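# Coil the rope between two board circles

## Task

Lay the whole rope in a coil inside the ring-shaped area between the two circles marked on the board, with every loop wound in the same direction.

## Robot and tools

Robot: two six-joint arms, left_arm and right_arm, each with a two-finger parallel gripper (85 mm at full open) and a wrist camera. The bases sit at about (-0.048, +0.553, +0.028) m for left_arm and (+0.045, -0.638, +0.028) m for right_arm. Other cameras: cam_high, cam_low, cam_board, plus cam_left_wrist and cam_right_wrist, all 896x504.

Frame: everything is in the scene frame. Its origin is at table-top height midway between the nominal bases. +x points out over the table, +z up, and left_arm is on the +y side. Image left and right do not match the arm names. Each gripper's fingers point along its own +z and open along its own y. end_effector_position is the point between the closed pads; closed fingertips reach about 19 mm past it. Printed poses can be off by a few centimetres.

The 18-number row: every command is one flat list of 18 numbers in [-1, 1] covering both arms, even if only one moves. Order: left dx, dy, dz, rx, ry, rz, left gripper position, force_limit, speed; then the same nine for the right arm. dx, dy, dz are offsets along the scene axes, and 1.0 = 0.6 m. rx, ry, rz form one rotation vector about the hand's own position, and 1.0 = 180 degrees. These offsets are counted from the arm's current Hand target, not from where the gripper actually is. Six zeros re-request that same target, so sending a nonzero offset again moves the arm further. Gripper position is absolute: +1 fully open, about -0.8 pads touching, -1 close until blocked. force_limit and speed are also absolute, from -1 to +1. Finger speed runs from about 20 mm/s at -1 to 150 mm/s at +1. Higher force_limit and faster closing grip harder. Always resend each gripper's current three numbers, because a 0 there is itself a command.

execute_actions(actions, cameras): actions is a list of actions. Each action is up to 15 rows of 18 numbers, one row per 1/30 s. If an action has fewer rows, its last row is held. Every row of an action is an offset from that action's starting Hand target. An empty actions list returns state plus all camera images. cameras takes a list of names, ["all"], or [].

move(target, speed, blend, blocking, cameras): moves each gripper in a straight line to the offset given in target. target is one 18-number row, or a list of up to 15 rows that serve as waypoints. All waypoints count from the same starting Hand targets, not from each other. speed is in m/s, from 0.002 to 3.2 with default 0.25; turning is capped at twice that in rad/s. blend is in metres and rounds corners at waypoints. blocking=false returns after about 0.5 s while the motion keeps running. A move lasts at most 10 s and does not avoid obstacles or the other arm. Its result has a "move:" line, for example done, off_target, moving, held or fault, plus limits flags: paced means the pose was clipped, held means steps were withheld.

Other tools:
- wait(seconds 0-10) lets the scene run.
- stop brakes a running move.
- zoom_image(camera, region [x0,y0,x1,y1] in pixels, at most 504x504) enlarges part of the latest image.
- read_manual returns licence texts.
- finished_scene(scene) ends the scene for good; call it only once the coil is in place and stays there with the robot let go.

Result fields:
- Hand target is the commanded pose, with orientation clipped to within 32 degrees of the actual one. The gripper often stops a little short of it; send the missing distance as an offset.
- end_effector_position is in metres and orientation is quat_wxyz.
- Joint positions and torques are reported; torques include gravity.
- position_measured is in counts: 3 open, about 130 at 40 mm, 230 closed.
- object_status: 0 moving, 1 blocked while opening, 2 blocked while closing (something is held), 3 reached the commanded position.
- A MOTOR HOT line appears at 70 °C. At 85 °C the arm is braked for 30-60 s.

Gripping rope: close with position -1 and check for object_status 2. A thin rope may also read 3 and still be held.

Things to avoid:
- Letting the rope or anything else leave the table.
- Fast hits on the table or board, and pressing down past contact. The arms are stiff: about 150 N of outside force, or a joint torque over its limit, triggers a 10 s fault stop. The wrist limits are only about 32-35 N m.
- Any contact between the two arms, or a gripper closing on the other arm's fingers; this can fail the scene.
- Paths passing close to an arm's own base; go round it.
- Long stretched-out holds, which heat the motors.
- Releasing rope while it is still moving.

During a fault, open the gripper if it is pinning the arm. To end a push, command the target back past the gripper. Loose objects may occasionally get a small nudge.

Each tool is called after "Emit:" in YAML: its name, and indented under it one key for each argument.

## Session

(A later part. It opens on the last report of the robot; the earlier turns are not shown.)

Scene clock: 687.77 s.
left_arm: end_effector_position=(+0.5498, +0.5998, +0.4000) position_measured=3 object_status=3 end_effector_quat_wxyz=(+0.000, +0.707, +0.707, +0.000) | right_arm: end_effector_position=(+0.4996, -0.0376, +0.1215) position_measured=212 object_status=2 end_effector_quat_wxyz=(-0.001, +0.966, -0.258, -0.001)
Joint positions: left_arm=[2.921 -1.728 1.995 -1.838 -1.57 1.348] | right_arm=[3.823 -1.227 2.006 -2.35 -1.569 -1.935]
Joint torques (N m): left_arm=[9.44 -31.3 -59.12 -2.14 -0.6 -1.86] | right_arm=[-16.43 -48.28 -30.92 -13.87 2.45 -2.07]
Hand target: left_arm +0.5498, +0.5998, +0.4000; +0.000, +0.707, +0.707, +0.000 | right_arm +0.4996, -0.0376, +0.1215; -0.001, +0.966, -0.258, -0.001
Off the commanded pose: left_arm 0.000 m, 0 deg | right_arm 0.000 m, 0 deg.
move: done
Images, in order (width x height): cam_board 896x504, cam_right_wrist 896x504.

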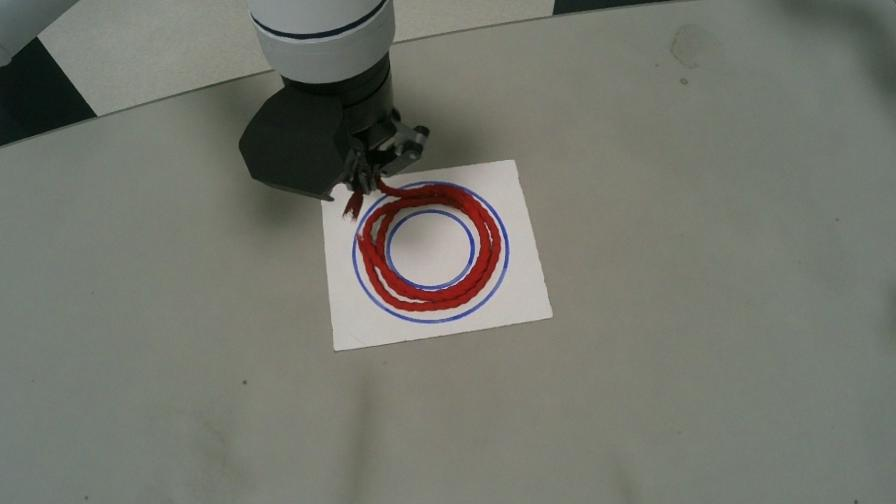

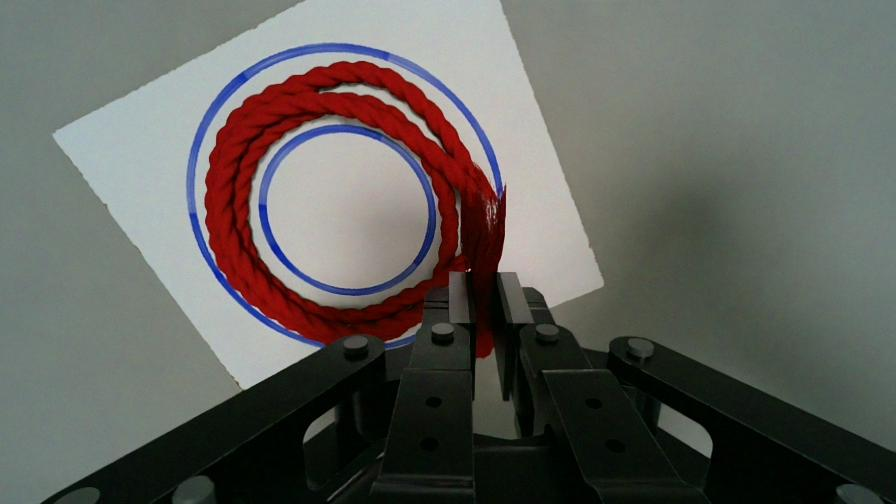

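Emit:
move:
  target: [0,0,0,0,0,0,1,1,1,0.0408,-0.0172,-0.0425,0,0,0.0833,-1,-1,-1]
  speed: 0.05
  cameras: ["cam_board","cam_right_wrist","cam_low"]

Emit:
zoom_image:
  camera: "cam_low"
  region: [330, 140, 490, 270]

Emit:
zoom_image:
  camera: "cam_board"
  region: [300, 120, 560, 350]

Scene clock: 692.90 s.
left_arm: end_effector_position=(+0.5498, +0.5998, +0.4000) position_measured=3 object_status=3 end_effector_quat_wxyz=(+0.000, +0.707, +0.707, +0.000) | right_arm: end_effector_position=(+0.5241, -0.0479, +0.0960) position_measured=212 object_status=2 end_effector_quat_wxyz=(-0.001, +0.992, -0.130, -0.001)
Joint positions: left_arm=[2.921 -1.728 1.995 -1.838 -1.57 1.348] | right_arm=[3.792 -1.186 2.005 -2.39 -1.569 -2.229]
Joint torques (N m): left_arm=[8.99 -34.24 -59.49 -2.21 -0.78 -2.27] | right_arm=[-16.81 -49.69 -44.68 -13.96 1.97 -2.19]
Hand target: left_arm +0.5498, +0.5998, +0.4000; +0.000, +0.707, +0.707, +0.000 | right_arm +0.5241, -0.0479, +0.0960; -0.001, +0.992, -0.130, -0.001
Off the commanded pose: left_arm 0.000 m, 0 deg | right_arm 0.000 m, 0 deg.
move: done
Images, in order (width x height): cam_low 896x504, cam_board 896x504, cam_right_wrist 896x504.

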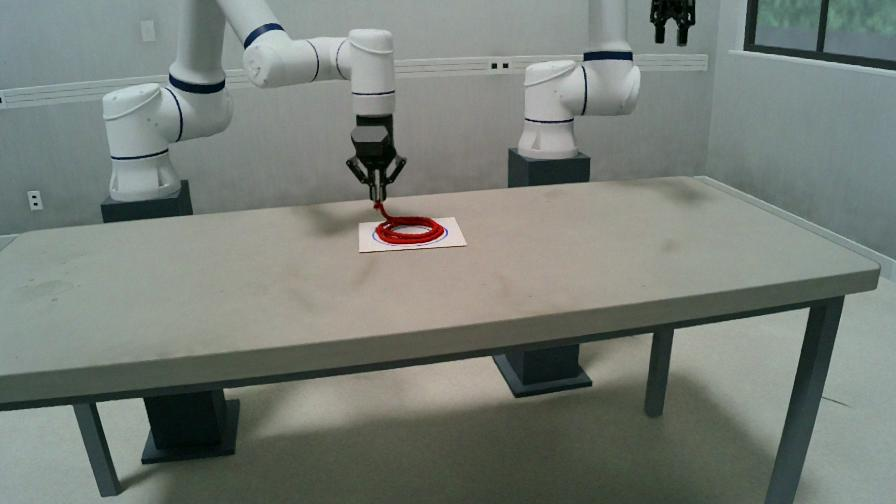

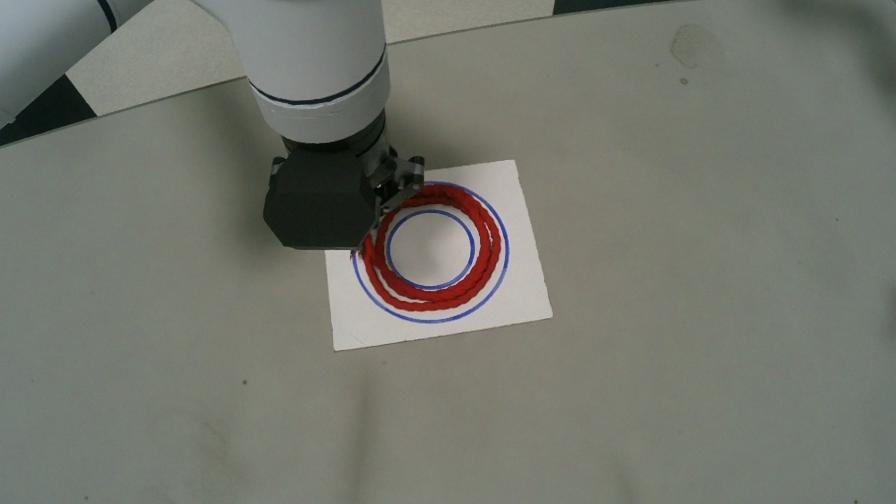

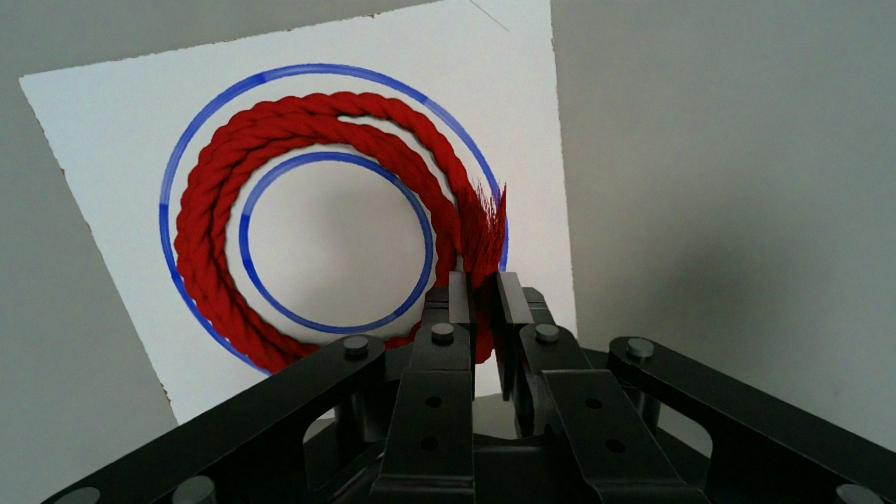

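Scaled by 3.150 from the camera's 896x504 image, which has a finer 1280x720 frame.

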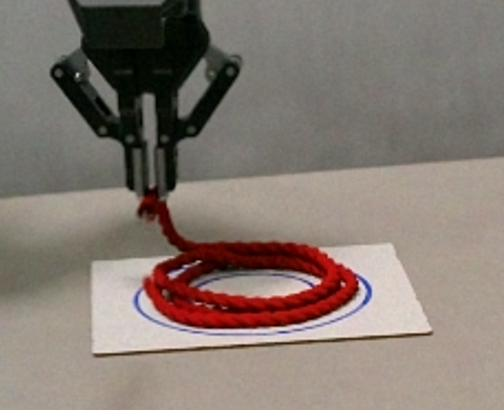

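Scaled by 1.938 from the camera's 896x504 image, which has a finer 1280x720 frame.

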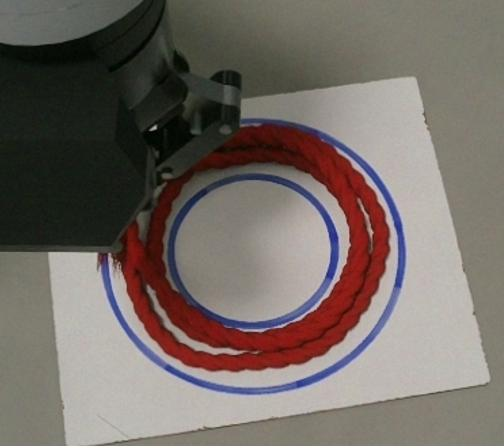

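Emit:
move:
  target:
    - [0,0,0,0,0,0,1,1,1,0.0133,-0.0102,-0.04,0,0,0.0722,-1,-1,-1]
    - [0,0,0,0,0,0,1,1,1,0.044,-0.0002,-0.0767,0,0,0.1833,-1,-1,-1]
  speed: 0.05
  blend: [0.004,0]
  cameras: ["cam_board","cam_right_wrist","cam_low"]

Emit:
zoom_image:
  camera: "cam_low"
  region: [330, 140, 490, 270]

Emit:
zoom_image:
  camera: "cam_right_wrist"
  region: [120, 40, 600, 450]

Scene clock: 703.40 s.
left_arm: end_effector_position=(+0.5498, +0.5998, +0.4000) position_measured=3 object_status=3 end_effector_quat_wxyz=(+0.000, +0.707, +0.707, +0.000) | right_arm: end_effector_position=(+0.5505, -0.0480, +0.0500) position_measured=212 object_status=2 end_effector_quat_wxyz=(+0.000, +0.988, +0.157, -0.001)
Joint positions: left_arm=[2.921 -1.728 1.995 -1.838 -1.57 1.348] | right_arm=[3.771 -1.103 1.989 -2.456 -1.569 -2.826]
Joint torques (N m): left_arm=[8.79 -32.74 -59.7 -1.87 -0.75 -2.19] | right_arm=[-17.22 -54.99 -41.98 -13.95 0.95 -2.34]
Hand target: left_arm +0.5498, +0.5998, +0.4000; +0.000, +0.707, +0.707, +0.000 | right_arm +0.5505, -0.0480, +0.0500; +0.000, +0.988, +0.157, -0.001
Off the commanded pose: left_arm 0.000 m, 0 deg | right_arm 0.000 m, 0 deg.
move: done
Images, in order (width x height): cam_low 896x504, cam_board 896x504, cam_right_wrist 896x504.

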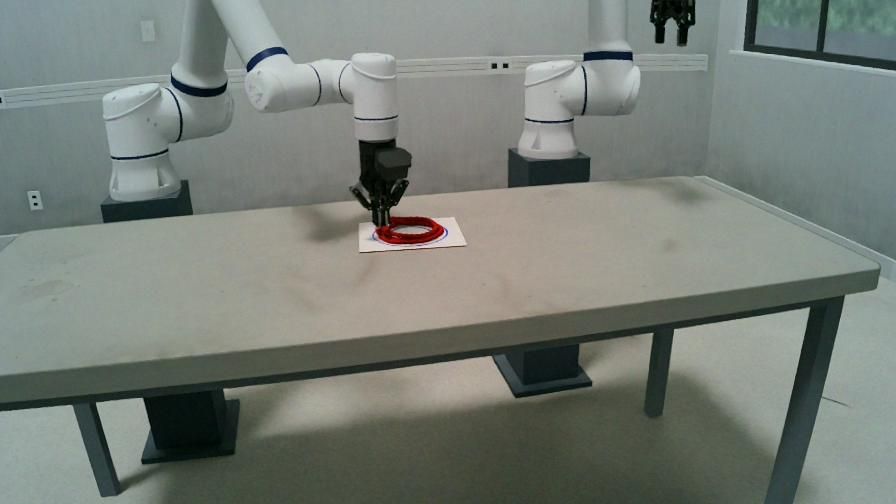

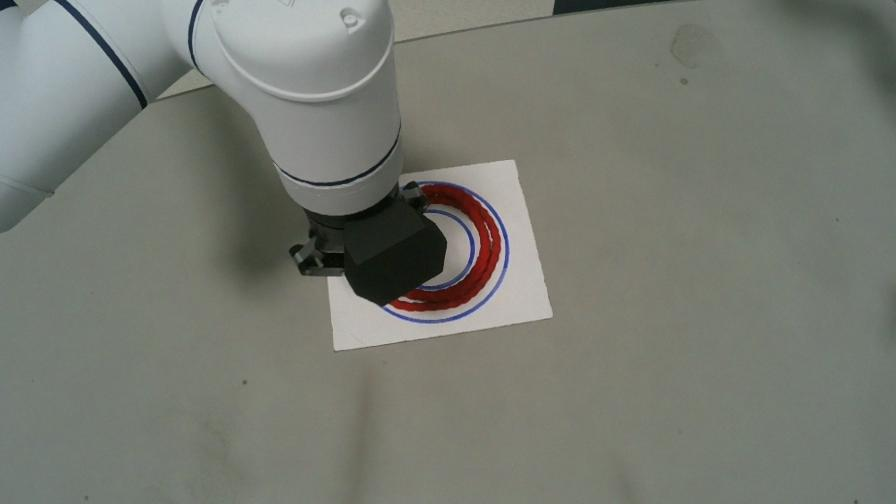

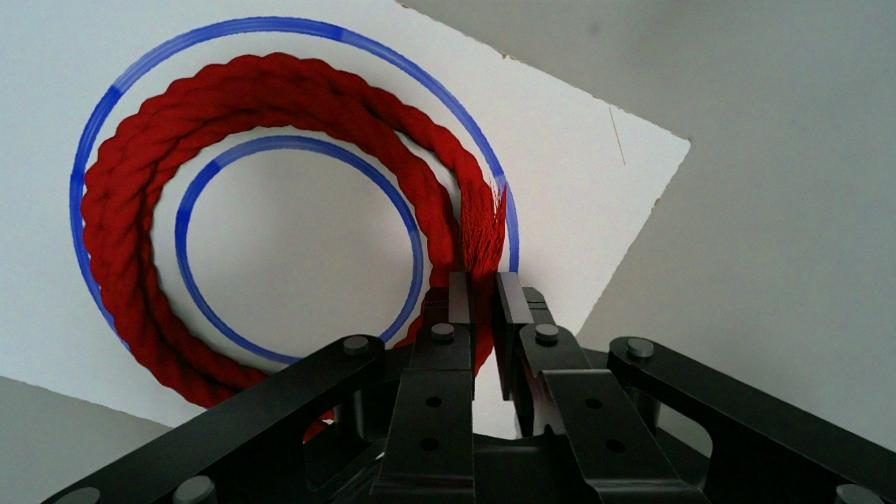

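Scaled by 3.150 from the camera's 896x504 image, which has a finer 1280x720 frame.

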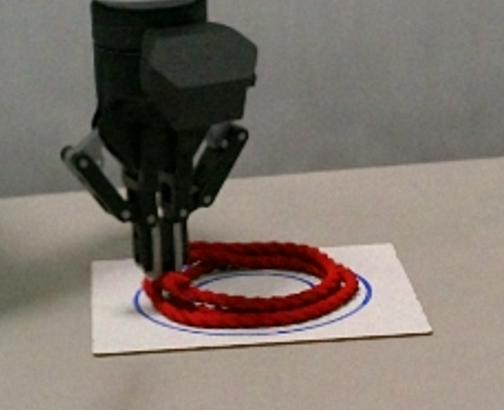

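Scaled by 1.050 from the camera's 896x504 image, which has a finer 1280x720 frame.

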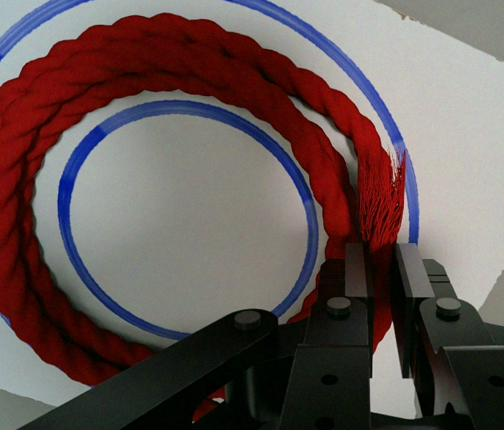

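Emit:
move:
  target:
    - [0,0,0,0,0,0,1,1,1,0,0,-0.0033,0,0,0,-1,-1,-1]
    - [0,0,0,0,0,0,1,1,1,0,0,-0.0033,0,0,0,-0.4,-1,-1]
    - [0,0,0,0,0,0,1,1,1,0,0,0.1,0,0,0,-0.4,-1,-1]
  speed: [0.02,0.05,0.05]
  cameras: ["cam_right_wrist"]

Emit:
move:
  target: [0,0,0,0,0,0,1,1,1,-0.25,-0.3,0.35,0,0,0,-0.4,-1,-1]
  speed: 0.25
  cameras: ["cam_board","cam_high"]

Emit:
zoom_image:
  camera: "cam_board"
  region: [300, 120, 560, 350]

Scene clock: 709.10 s.
left_arm: end_effector_position=(+0.5498, +0.5998, +0.4000) position_measured=3 object_status=3 end_effector_quat_wxyz=(+0.000, +0.707, +0.707, +0.000) | right_arm: end_effector_position=(+0.5505, -0.0480, +0.1098) position_measured=179 object_status=3 end_effector_quat_wxyz=(+0.000, +0.988, +0.157, -0.001)
Joint positions: left_arm=[2.921 -1.728 1.995 -1.838 -1.57 1.348] | right_arm=[3.771 -1.182 1.964 -2.352 -1.569 -2.826]
Joint torques (N m): left_arm=[10.44 -36.79 -58.36 -1.85 -1.1 -2.5] | right_arm=[-1.72 -90.71 -45.48 -0.75 2.43 -1.28]
Hand target: left_arm +0.5498, +0.5998, +0.4000; +0.000, +0.707, +0.707, +0.000 | right_arm +0.5505, -0.0480, +0.1100; +0.000, +0.988, +0.157, -0.001
Off the commanded pose: left_arm 0.000 m, 0 deg | right_arm 0.000 m, 0 deg.
move: done
Images, in order (width x height): cam_right_wrist 896x504.

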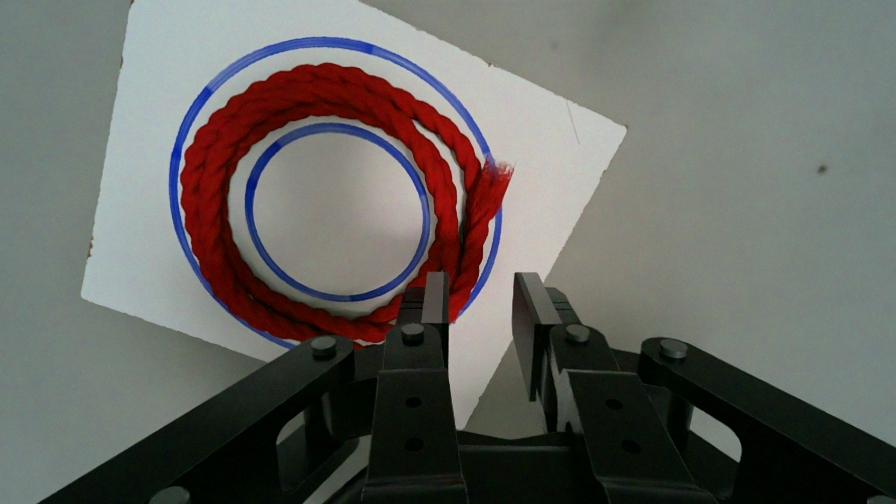

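Scene clock: 710.97 s.
left_arm: end_effector_position=(+0.5498, +0.5998, +0.4000) position_measured=3 object_status=3 end_effector_quat_wxyz=(+0.000, +0.707, +0.707, +0.000) | right_arm: end_effector_position=(+0.4005, -0.2280, +0.3199) position_measured=179 object_status=3 end_effector_quat_wxyz=(+0.000, +0.988, +0.157, -0.001)
Joint positions: left_arm=[2.921 -1.728 1.995 -1.838 -1.57 1.348] | right_arm=[3.662 -1.784 2.188 -1.973 -1.569 -2.935]
Joint torques (N m): left_arm=[8.56 -33.7 -59.33 -2.36 -1.36 -2.33] | right_arm=[-16.86 -44.29 -40.8 -0.43 2.53 -2.23]
Hand target: left_arm +0.5498, +0.5998, +0.4000; +0.000, +0.707, +0.707, +0.000 | right_arm +0.4005, -0.2280, +0.3200; +0.000, +0.988, +0.157, -0.001
Off the commanded pose: left_arm 0.000 m, 0 deg | right_arm 0.000 m, 0 deg.
move: done
Images, in order (width x height): cam_high 896x504, cam_board 896x504.

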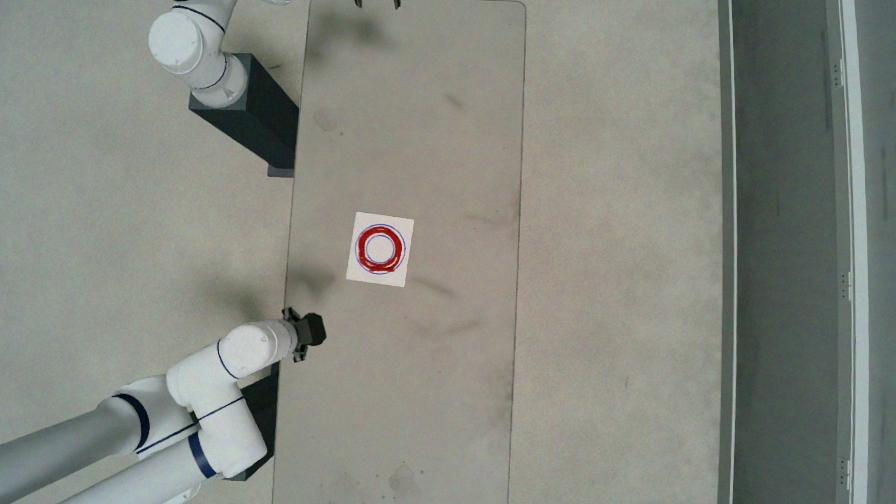

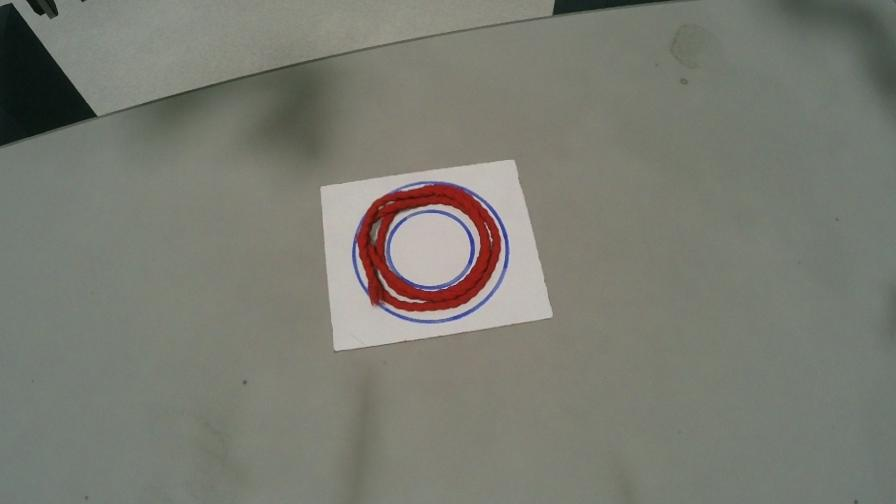

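Scaled by 1.938 from the camera's 896x504 image, which has a finer 1280x720 frame.

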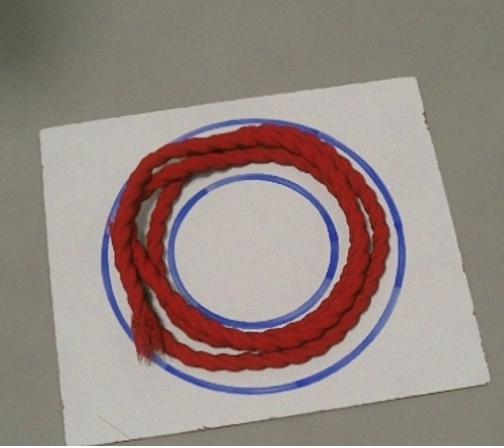

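Emit:
zoom_image:
  camera: "cam_high"
  region: [330, 200, 430, 300]

Scaled by 5.040 from the camera's 896x504 image, which has a finer 1280x720 frame.

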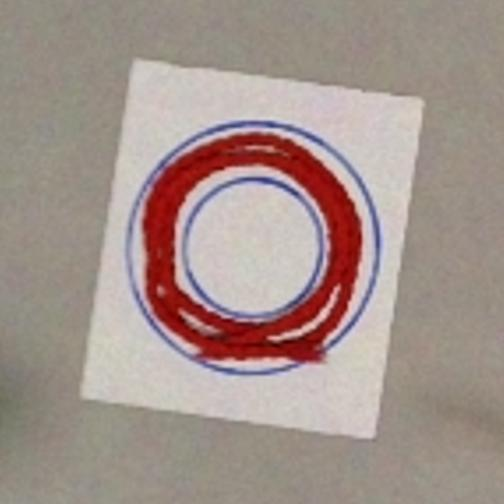

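Emit:
move:
  target: [0,0,0,0,0,0,1,1,1,0.3277,0.2458,-0.3333,0,0,0.0833,-1,-1,0]
  speed: 0.2
  cameras: ["cam_right_wrist"]

Emit:
zoom_image:
  camera: "cam_right_wrist"
  region: [140, 40, 560, 330]

Scene clock: 723.83 s.
left_arm: end_effector_position=(+0.5498, +0.5998, +0.4000) position_measured=3 object_status=3 end_effector_quat_wxyz=(+0.000, +0.707, +0.707, +0.000) | right_arm: end_effector_position=(+0.5971, -0.0806, +0.1201) position_measured=232 object_status=3 end_effector_quat_wxyz=(+0.000, +0.959, +0.285, -0.001)
Joint positions: left_arm=[2.921 -1.728 1.995 -1.838 -1.57 1.348] | right_arm=[3.701 -1.184 1.943 -2.328 -1.57 -3.157]
Joint torques (N m): left_arm=[9.91 -34.2 -58.58 -2.25 -1.02 -2.09] | right_arm=[31.64 -52.73 -47.14 -13.69 0.11 -2.4]
Hand target: left_arm +0.5498, +0.5998, +0.4000; +0.000, +0.707, +0.707, +0.000 | right_arm +0.5971, -0.0805, +0.1200; +0.000, +0.959, +0.285, -0.001
Off the commanded pose: left_arm 0.000 m, 0 deg | right_arm 0.000 m, 0 deg.
move: done
Images, in order (width x height): cam_right_wrist 896x504.

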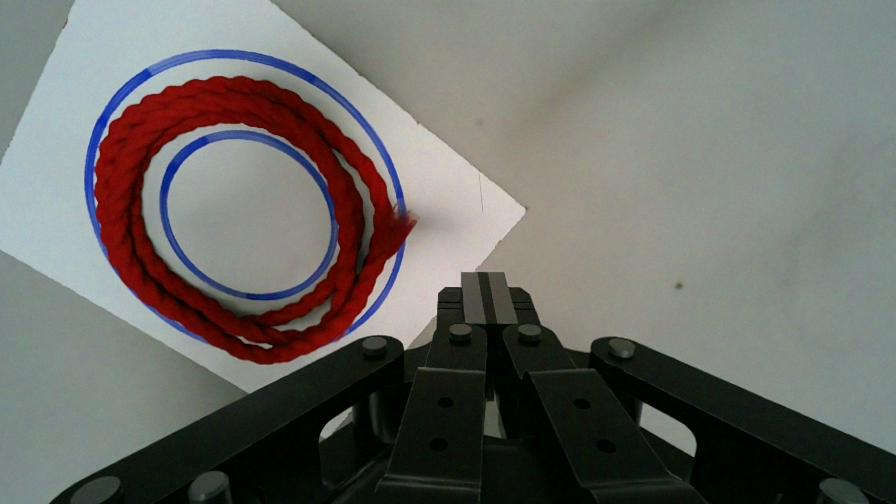

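Scaled by 1.200 from the camera's 896x504 image, which has a finer 1280x720 frame.

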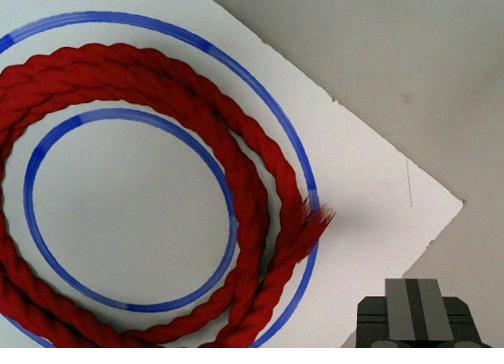

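Emit:
move:
  target: [0,0,0,0,0,0,1,1,1,-0.0393,0.0472,-0.0667,0,0,-0.2667,-0.35,-1,0]
  speed: 0.2
  cameras: ["cam_right_wrist"]

Emit:
zoom_image:
  camera: "cam_right_wrist"
  region: [340, 140, 640, 360]

Scene clock: 731.87 s.
left_arm: end_effector_position=(+0.5498, +0.5998, +0.4000) position_measured=3 object_status=3 end_effector_quat_wxyz=(+0.000, +0.707, +0.707, +0.000) | right_arm: end_effector_position=(+0.5735, -0.0522, +0.0800) position_measured=173 object_status=3 end_effector_quat_wxyz=(-0.001, +0.992, -0.130, -0.001)
Joint positions: left_arm=[2.921 -1.728 1.995 -1.838 -1.57 1.348] | right_arm=[3.748 -1.129 1.954 -2.395 -1.569 -2.272]
Joint torques (N m): left_arm=[6.64 -31.9 -58.8 -2.23 -1.05 -2.31] | right_arm=[31.07 -55.17 -29.18 -13.92 0.12 2.11]
Hand target: left_arm +0.5498, +0.5998, +0.4000; +0.000, +0.707, +0.707, +0.000 | right_arm +0.5735, -0.0522, +0.0800; -0.001, +0.992, -0.130, -0.001
Off the commanded pose: left_arm 0.000 m, 0 deg | right_arm 0.000 m, 0 deg.
move: done
Images, in order (width x height): cam_right_wrist 896x504.

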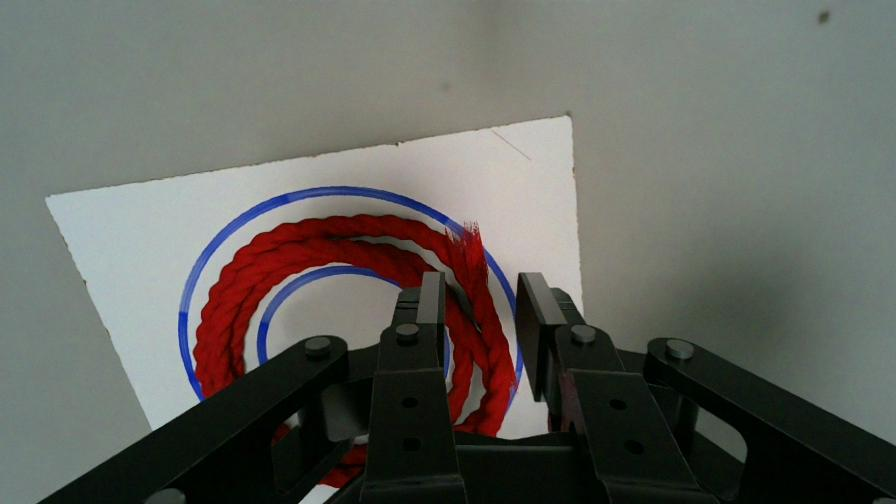

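Scaled by 1.680 from the camera's 896x504 image, which has a finer 1280x720 frame.

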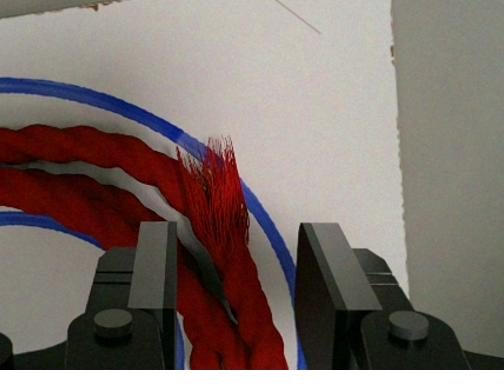

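Emit:
move:
  target:
    - [0,0,0,0,0,0,1,1,1,0,0,0.0667,0,0,0,-1,-1,0]
    - [0,0,0,0,0,0,1,1,1,0.0303,-0.039,0.0667,0,0,0.2611,-1,-1,0]
    - [0,0,0,0,0,0,1,1,1,0.0303,-0.039,-0.0825,0,0,0.2611,-1,-1,0]
  speed: [0.1,0.25,0.06]
  cameras: ["cam_right_wrist"]

Emit:
zoom_image:
  camera: "cam_right_wrist"
  region: [200, 100, 600, 380]

Scene clock: 742.93 s.
left_arm: end_effector_position=(+0.5498, +0.5998, +0.4000) position_measured=3 object_status=3 end_effector_quat_wxyz=(+0.000, +0.707, +0.707, +0.000) | right_arm: end_effector_position=(+0.5917, -0.0756, +0.0306) position_measured=232 object_status=3 end_effector_quat_wxyz=(+0.000, +0.961, +0.276, -0.001)
Joint positions: left_arm=[2.921 -1.728 1.995 -1.838 -1.57 1.348] | right_arm=[3.71 -1.068 1.98 -2.481 -1.57 -3.13]
Joint torques (N m): left_arm=[11.14 -35.69 -59.37 -2.24 -0.75 -2.53] | right_arm=[-13.13 -56.83 -26.26 -14.09 2.37 -2.02]
Hand target: left_arm +0.5498, +0.5998, +0.4000; +0.000, +0.707, +0.707, +0.000 | right_arm +0.5917, -0.0756, +0.0305; +0.000, +0.961, +0.276, -0.001
Off the commanded pose: left_arm 0.000 m, 0 deg | right_arm 0.000 m, 0 deg.
move: done
Images, in order (width x height): cam_right_wrist 896x504.

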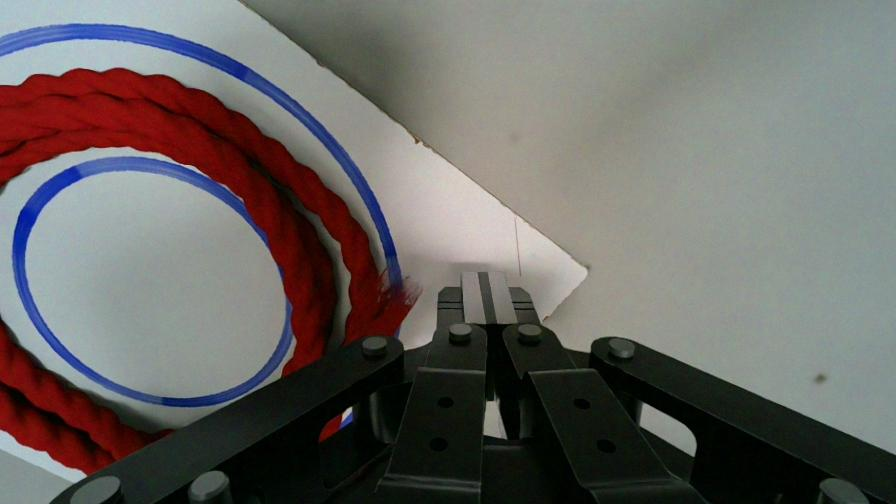

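Scaled by 1.260 from the camera's 896x504 image, which has a finer 1280x720 frame.

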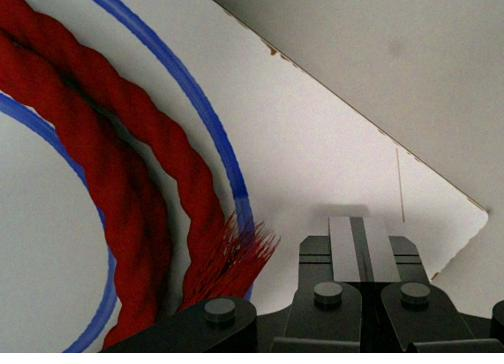

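Emit:
move:
  target:
    - [0,0,0,0,0,0,1,1,1,-0.0193,0.0312,0,0,0,0,-1,-1,0]
  speed: 0.03
  cameras: ["cam_right_wrist"]

Emit:
zoom_image:
  camera: "cam_right_wrist"
  region: [200, 100, 600, 380]

Scene clock: 745.90 s.
left_arm: end_effector_position=(+0.5498, +0.5998, +0.4000) position_measured=3 object_status=3 end_effector_quat_wxyz=(+0.000, +0.707, +0.707, +0.000) | right_arm: end_effector_position=(+0.5802, -0.0570, +0.0305) position_measured=232 object_status=3 end_effector_quat_wxyz=(+0.000, +0.961, +0.276, -0.001)
Joint positions: left_arm=[2.921 -1.728 1.995 -1.838 -1.57 1.348] | right_arm=[3.739 -1.061 1.968 -2.476 -1.57 -3.102]
Joint torques (N m): left_arm=[10.82 -33.47 -59.06 -2.44 -1.18 -2.37] | right_arm=[30.91 -57.51 -41.62 -0.65 2.07 1.78]
Hand target: left_arm +0.5498, +0.5998, +0.4000; +0.000, +0.707, +0.707, +0.000 | right_arm +0.5801, -0.0569, +0.0305; +0.000, +0.961, +0.276, -0.001
Off the commanded pose: left_arm 0.000 m, 0 deg | right_arm 0.000 m, 0 deg.
move: done
Images, in order (width x height): cam_right_wrist 896x504.

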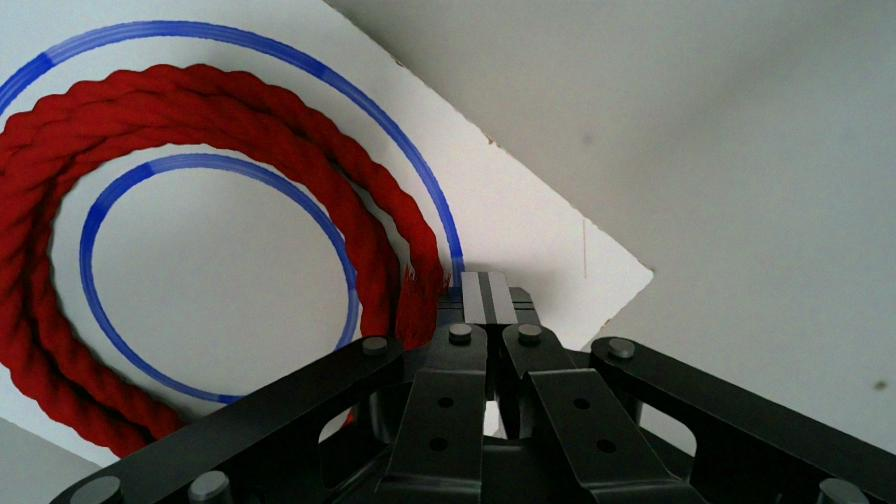

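Scaled by 1.260 from the camera's 896x504 image, which has a finer 1280x720 frame.

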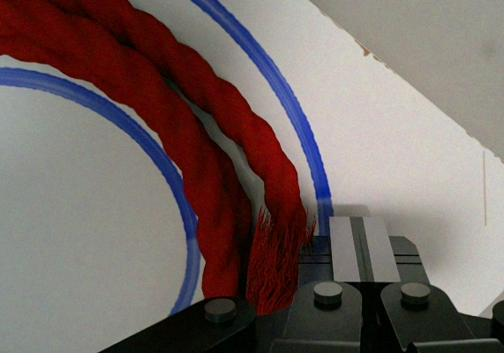

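Emit:
move:
  target:
    - [0,0,0,0,0,0,1,1,1,0.0193,-0.0298,0,0,0,0,-1,-1,0]
    - [0,0,0,0,0,0,1,1,1,0.0193,-0.0298,0.15,0,0,0,-1,-1,0]
    - [0,0,0,0,0,0,1,1,1,-0.3,-0.3,0.45,0,0,0,-1,-1,0]
  speed: [0.05,0.1,0.25]
  cameras: ["cam_board","cam_high"]

Emit:
zoom_image:
  camera: "cam_board"
  region: [300, 120, 560, 350]

Emit:
zoom_image:
  camera: "cam_high"
  region: [330, 200, 430, 300]

Scene clock: 752.00 s.
left_arm: end_effector_position=(+0.5498, +0.5998, +0.4000) position_measured=3 object_status=3 end_effector_quat_wxyz=(+0.000, +0.707, +0.707, +0.000) | right_arm: end_effector_position=(+0.4002, -0.2368, +0.3004) position_measured=232 object_status=3 end_effector_quat_wxyz=(+0.000, +0.961, +0.276, -0.001)
Joint positions: left_arm=[2.921 -1.728 1.995 -1.838 -1.57 1.348] | right_arm=[3.647 -1.781 2.223 -2.011 -1.57 -3.193]
Joint torques (N m): left_arm=[8.12 -35.52 -59.46 -2.44 -1.18 -2.58] | right_arm=[-17.24 -46.82 -39.78 -0.14 2.5 -2.19]
Hand target: left_arm +0.5498, +0.5998, +0.4000; +0.000, +0.707, +0.707, +0.000 | right_arm +0.4001, -0.2369, +0.3005; +0.000, +0.961, +0.276, -0.001
Off the commanded pose: left_arm 0.000 m, 0 deg | right_arm 0.000 m, 0 deg.
move: done
Images, in order (width x height): cam_high 896x504, cam_board 896x504.

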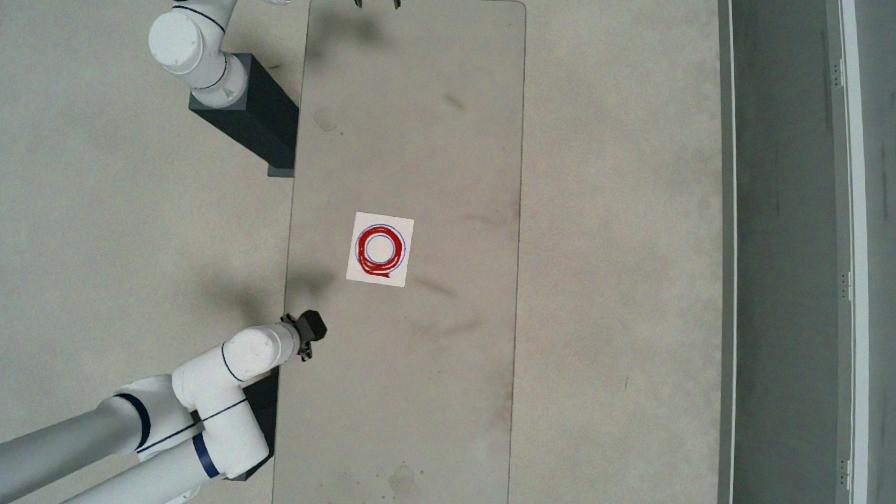

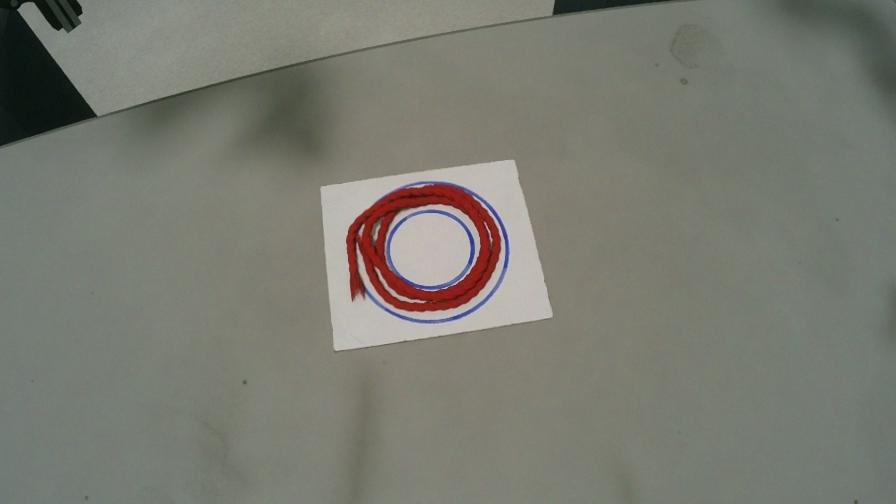

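Scaled by 1.938 from the camera's 896x504 image, which has a finer 1280x720 frame.

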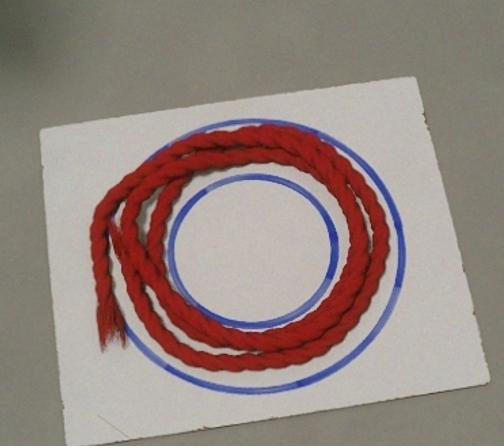

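Scaled by 5.040 from the camera's 896x504 image, which has a finer 1280x720 frame.

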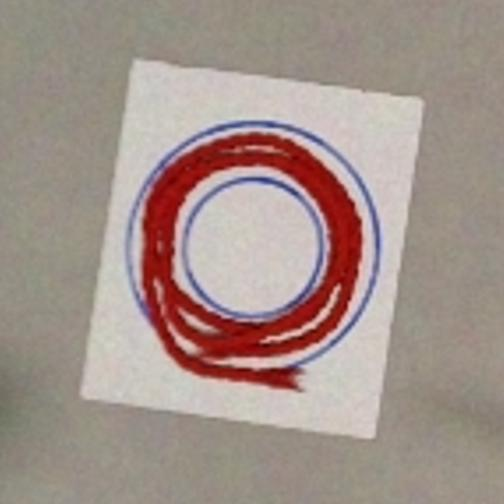

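Emit:
move:
  target: [0,0,0,0,0,0,1,1,1,0.2462,0.284,-0.3342,0,0,-0.1944,-0.5,-1,0]
  speed: 0.2
  cameras: ["cam_right_wrist"]

Emit:
zoom_image:
  camera: "cam_right_wrist"
  region: [200, 50, 620, 350]

Scene clock: 760.40 s.
left_arm: end_effector_position=(+0.5498, +0.5998, +0.4000) position_measured=3 object_status=3 end_effector_quat_wxyz=(+0.000, +0.707, +0.707, +0.000) | right_arm: end_effector_position=(+0.5478, -0.0665, +0.1000) position_measured=192 object_status=3 end_effector_quat_wxyz=(-0.001, +1.000, -0.025, -0.001)
Joint positions: left_arm=[2.921 -1.728 1.995 -1.838 -1.57 1.348] | right_arm=[3.752 -1.189 2.001 -2.382 -1.569 -2.478]
Joint torques (N m): left_arm=[8.55 -34.09 -58.92 -2.26 -0.81 -2.39] | right_arm=[30.98 -50.16 -44.66 -13.77 0.11 1.55]
Hand target: left_arm +0.5498, +0.5998, +0.4000; +0.000, +0.707, +0.707, +0.000 | right_arm +0.5479, -0.0665, +0.1000; -0.001, +1.000, -0.026, -0.001
Off the commanded pose: left_arm 0.000 m, 0 deg | right_arm 0.000 m, 0 deg.
move: done
Images, in order (width x height): cam_right_wrist 896x504.

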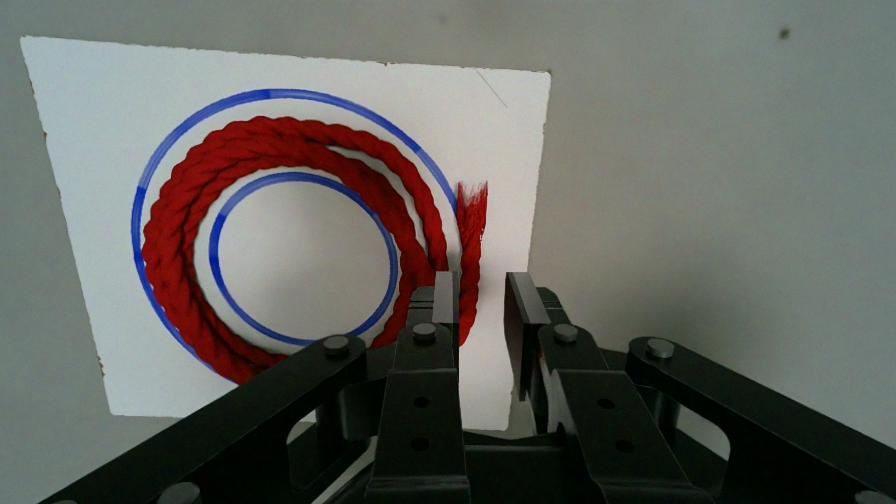

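Scaled by 1.200 from the camera's 896x504 image, which has a finer 1280x720 frame.

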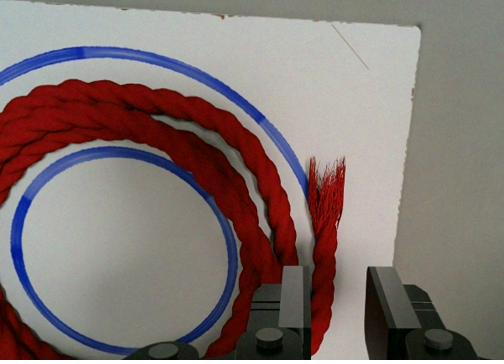

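Emit:
move:
  target:
    - [0,0,0,0,0,0,1,1,1,-0.0073,-0.0017,-0.0917,0,0,0,-0.5,-1,0]
    - [0,0,0,0,0,0,1,1,1,-0.0073,-0.0017,-0.1208,0,0,0,-0.5,-1,0]
  speed: [0.06,0.02]
  cameras: ["cam_right_wrist"]

Emit:
zoom_image:
  camera: "cam_right_wrist"
  region: [340, 140, 640, 360]

Scene clock: 767.43 s.
left_arm: end_effector_position=(+0.5498, +0.5998, +0.4000) position_measured=3 object_status=3 end_effector_quat_wxyz=(+0.000, +0.707, +0.707, +0.000) | right_arm: end_effector_position=(+0.5435, -0.0675, +0.0276) position_measured=192 object_status=3 end_effector_quat_wxyz=(-0.001, +1.000, -0.026, -0.001)
Joint positions: left_arm=[2.921 -1.728 1.995 -1.838 -1.57 1.348] | right_arm=[3.755 -1.093 2.036 -2.513 -1.569 -2.475]
Joint torques (N m): left_arm=[8.66 -33.34 -58.29 -2.37 -0.46 -2.56] | right_arm=[30.76 -53.67 -24.77 -13.39 0.33 1.86]
Hand target: left_arm +0.5498, +0.5998, +0.4000; +0.000, +0.707, +0.707, +0.000 | right_arm +0.5435, -0.0675, +0.0275; -0.001, +1.000, -0.026, -0.001
Off the commanded pose: left_arm 0.000 m, 0 deg | right_arm 0.000 m, 0 deg.
move: done
Images, in order (width x height): cam_right_wrist 896x504.

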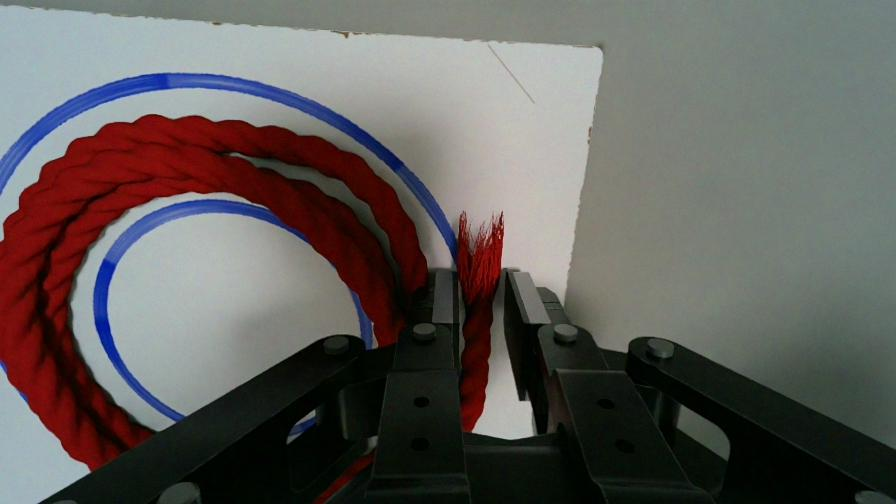

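Scaled by 1.680 from the camera's 896x504 image, which has a finer 1280x720 frame.

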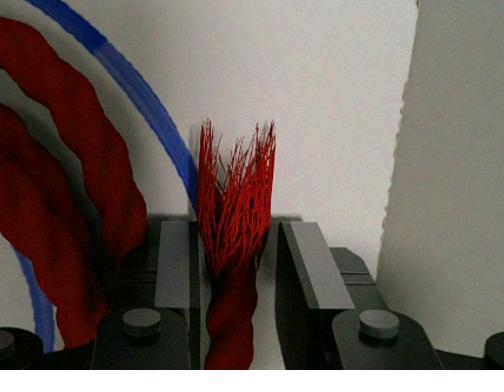

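Emit:
move:
  target:
    - [0,0,0,0,0,0,1,1,1,0,0,0,0,0,0,-1,-1,-1]
    - [0,0,0,0,0,0,1,1,1,0,0,0.0792,0,0,0,-1,-1,-1]
    - [0,0,0,0,0,0,1,1,1,-0.0475,0.0208,0.1375,0,0,-0.0944,-1,-1,-1]
    - [0,0,0,0,0,0,1,1,1,-0.0883,0.0658,0.1975,0,0,-0.1944,-1,-1,-1]
  speed: [0.05,0.04,0.06,0.06]
  blend: [0,0.003,0.005,0]
  cameras: ["cam_board","cam_right_wrist"]

Emit:
zoom_image:
  camera: "cam_board"
  region: [300, 120, 560, 350]

Scene clock: 777.20 s.
left_arm: end_effector_position=(+0.5498, +0.5998, +0.4000) position_measured=3 object_status=3 end_effector_quat_wxyz=(+0.000, +0.707, +0.707, +0.000) | right_arm: end_effector_position=(+0.4905, -0.0280, +0.1460) position_measured=211 object_status=2 end_effector_quat_wxyz=(-0.001, +0.946, -0.325, -0.001)
Joint positions: left_arm=[2.921 -1.728 1.995 -1.838 -1.57 1.348] | right_arm=[3.841 -1.254 1.988 -2.305 -1.569 -1.778]
Joint torques (N m): left_arm=[8.32 -33.09 -58.37 -2.42 -0.88 -2.6] | right_arm=[31.77 -85.03 -47.42 -0.45 0.11 1.92]
Hand target: left_arm +0.5498, +0.5998, +0.4000; +0.000, +0.707, +0.707, +0.000 | right_arm +0.4905, -0.0280, +0.1460; -0.001, +0.946, -0.325, -0.001
Off the commanded pose: left_arm 0.000 m, 0 deg | right_arm 0.000 m, 0 deg.
move: done
Images, in order (width x height): cam_board 896x504, cam_right_wrist 896x504.

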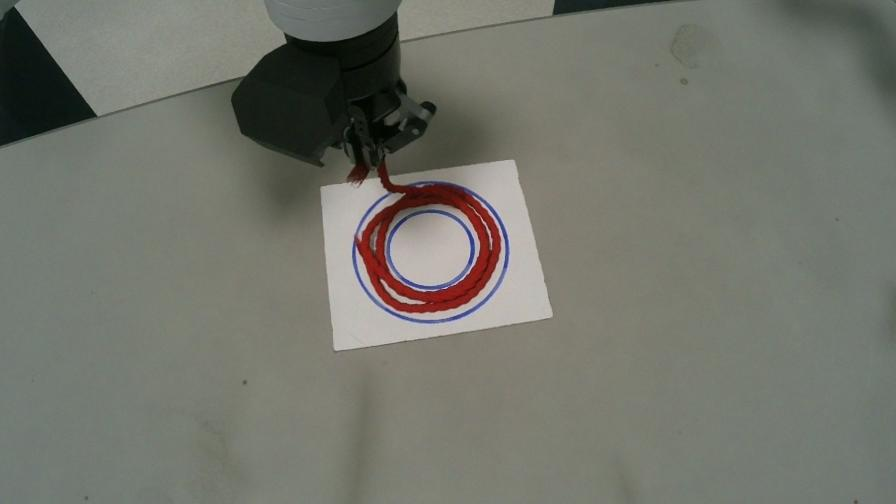

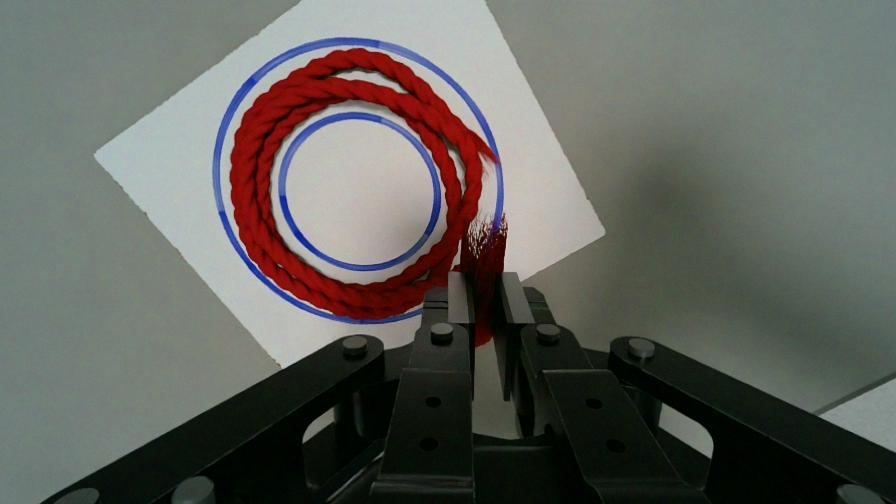

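Scaled by 1.938 from the camera's 896x504 image, which has a finer 1280x720 frame.

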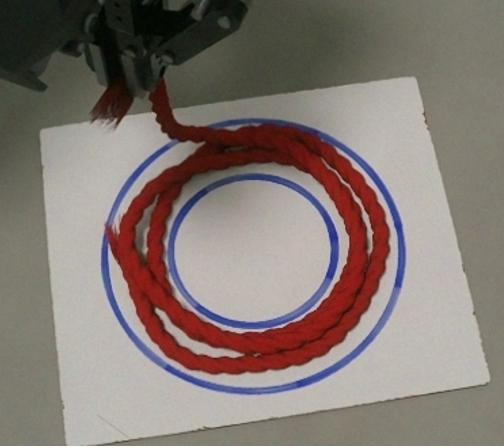

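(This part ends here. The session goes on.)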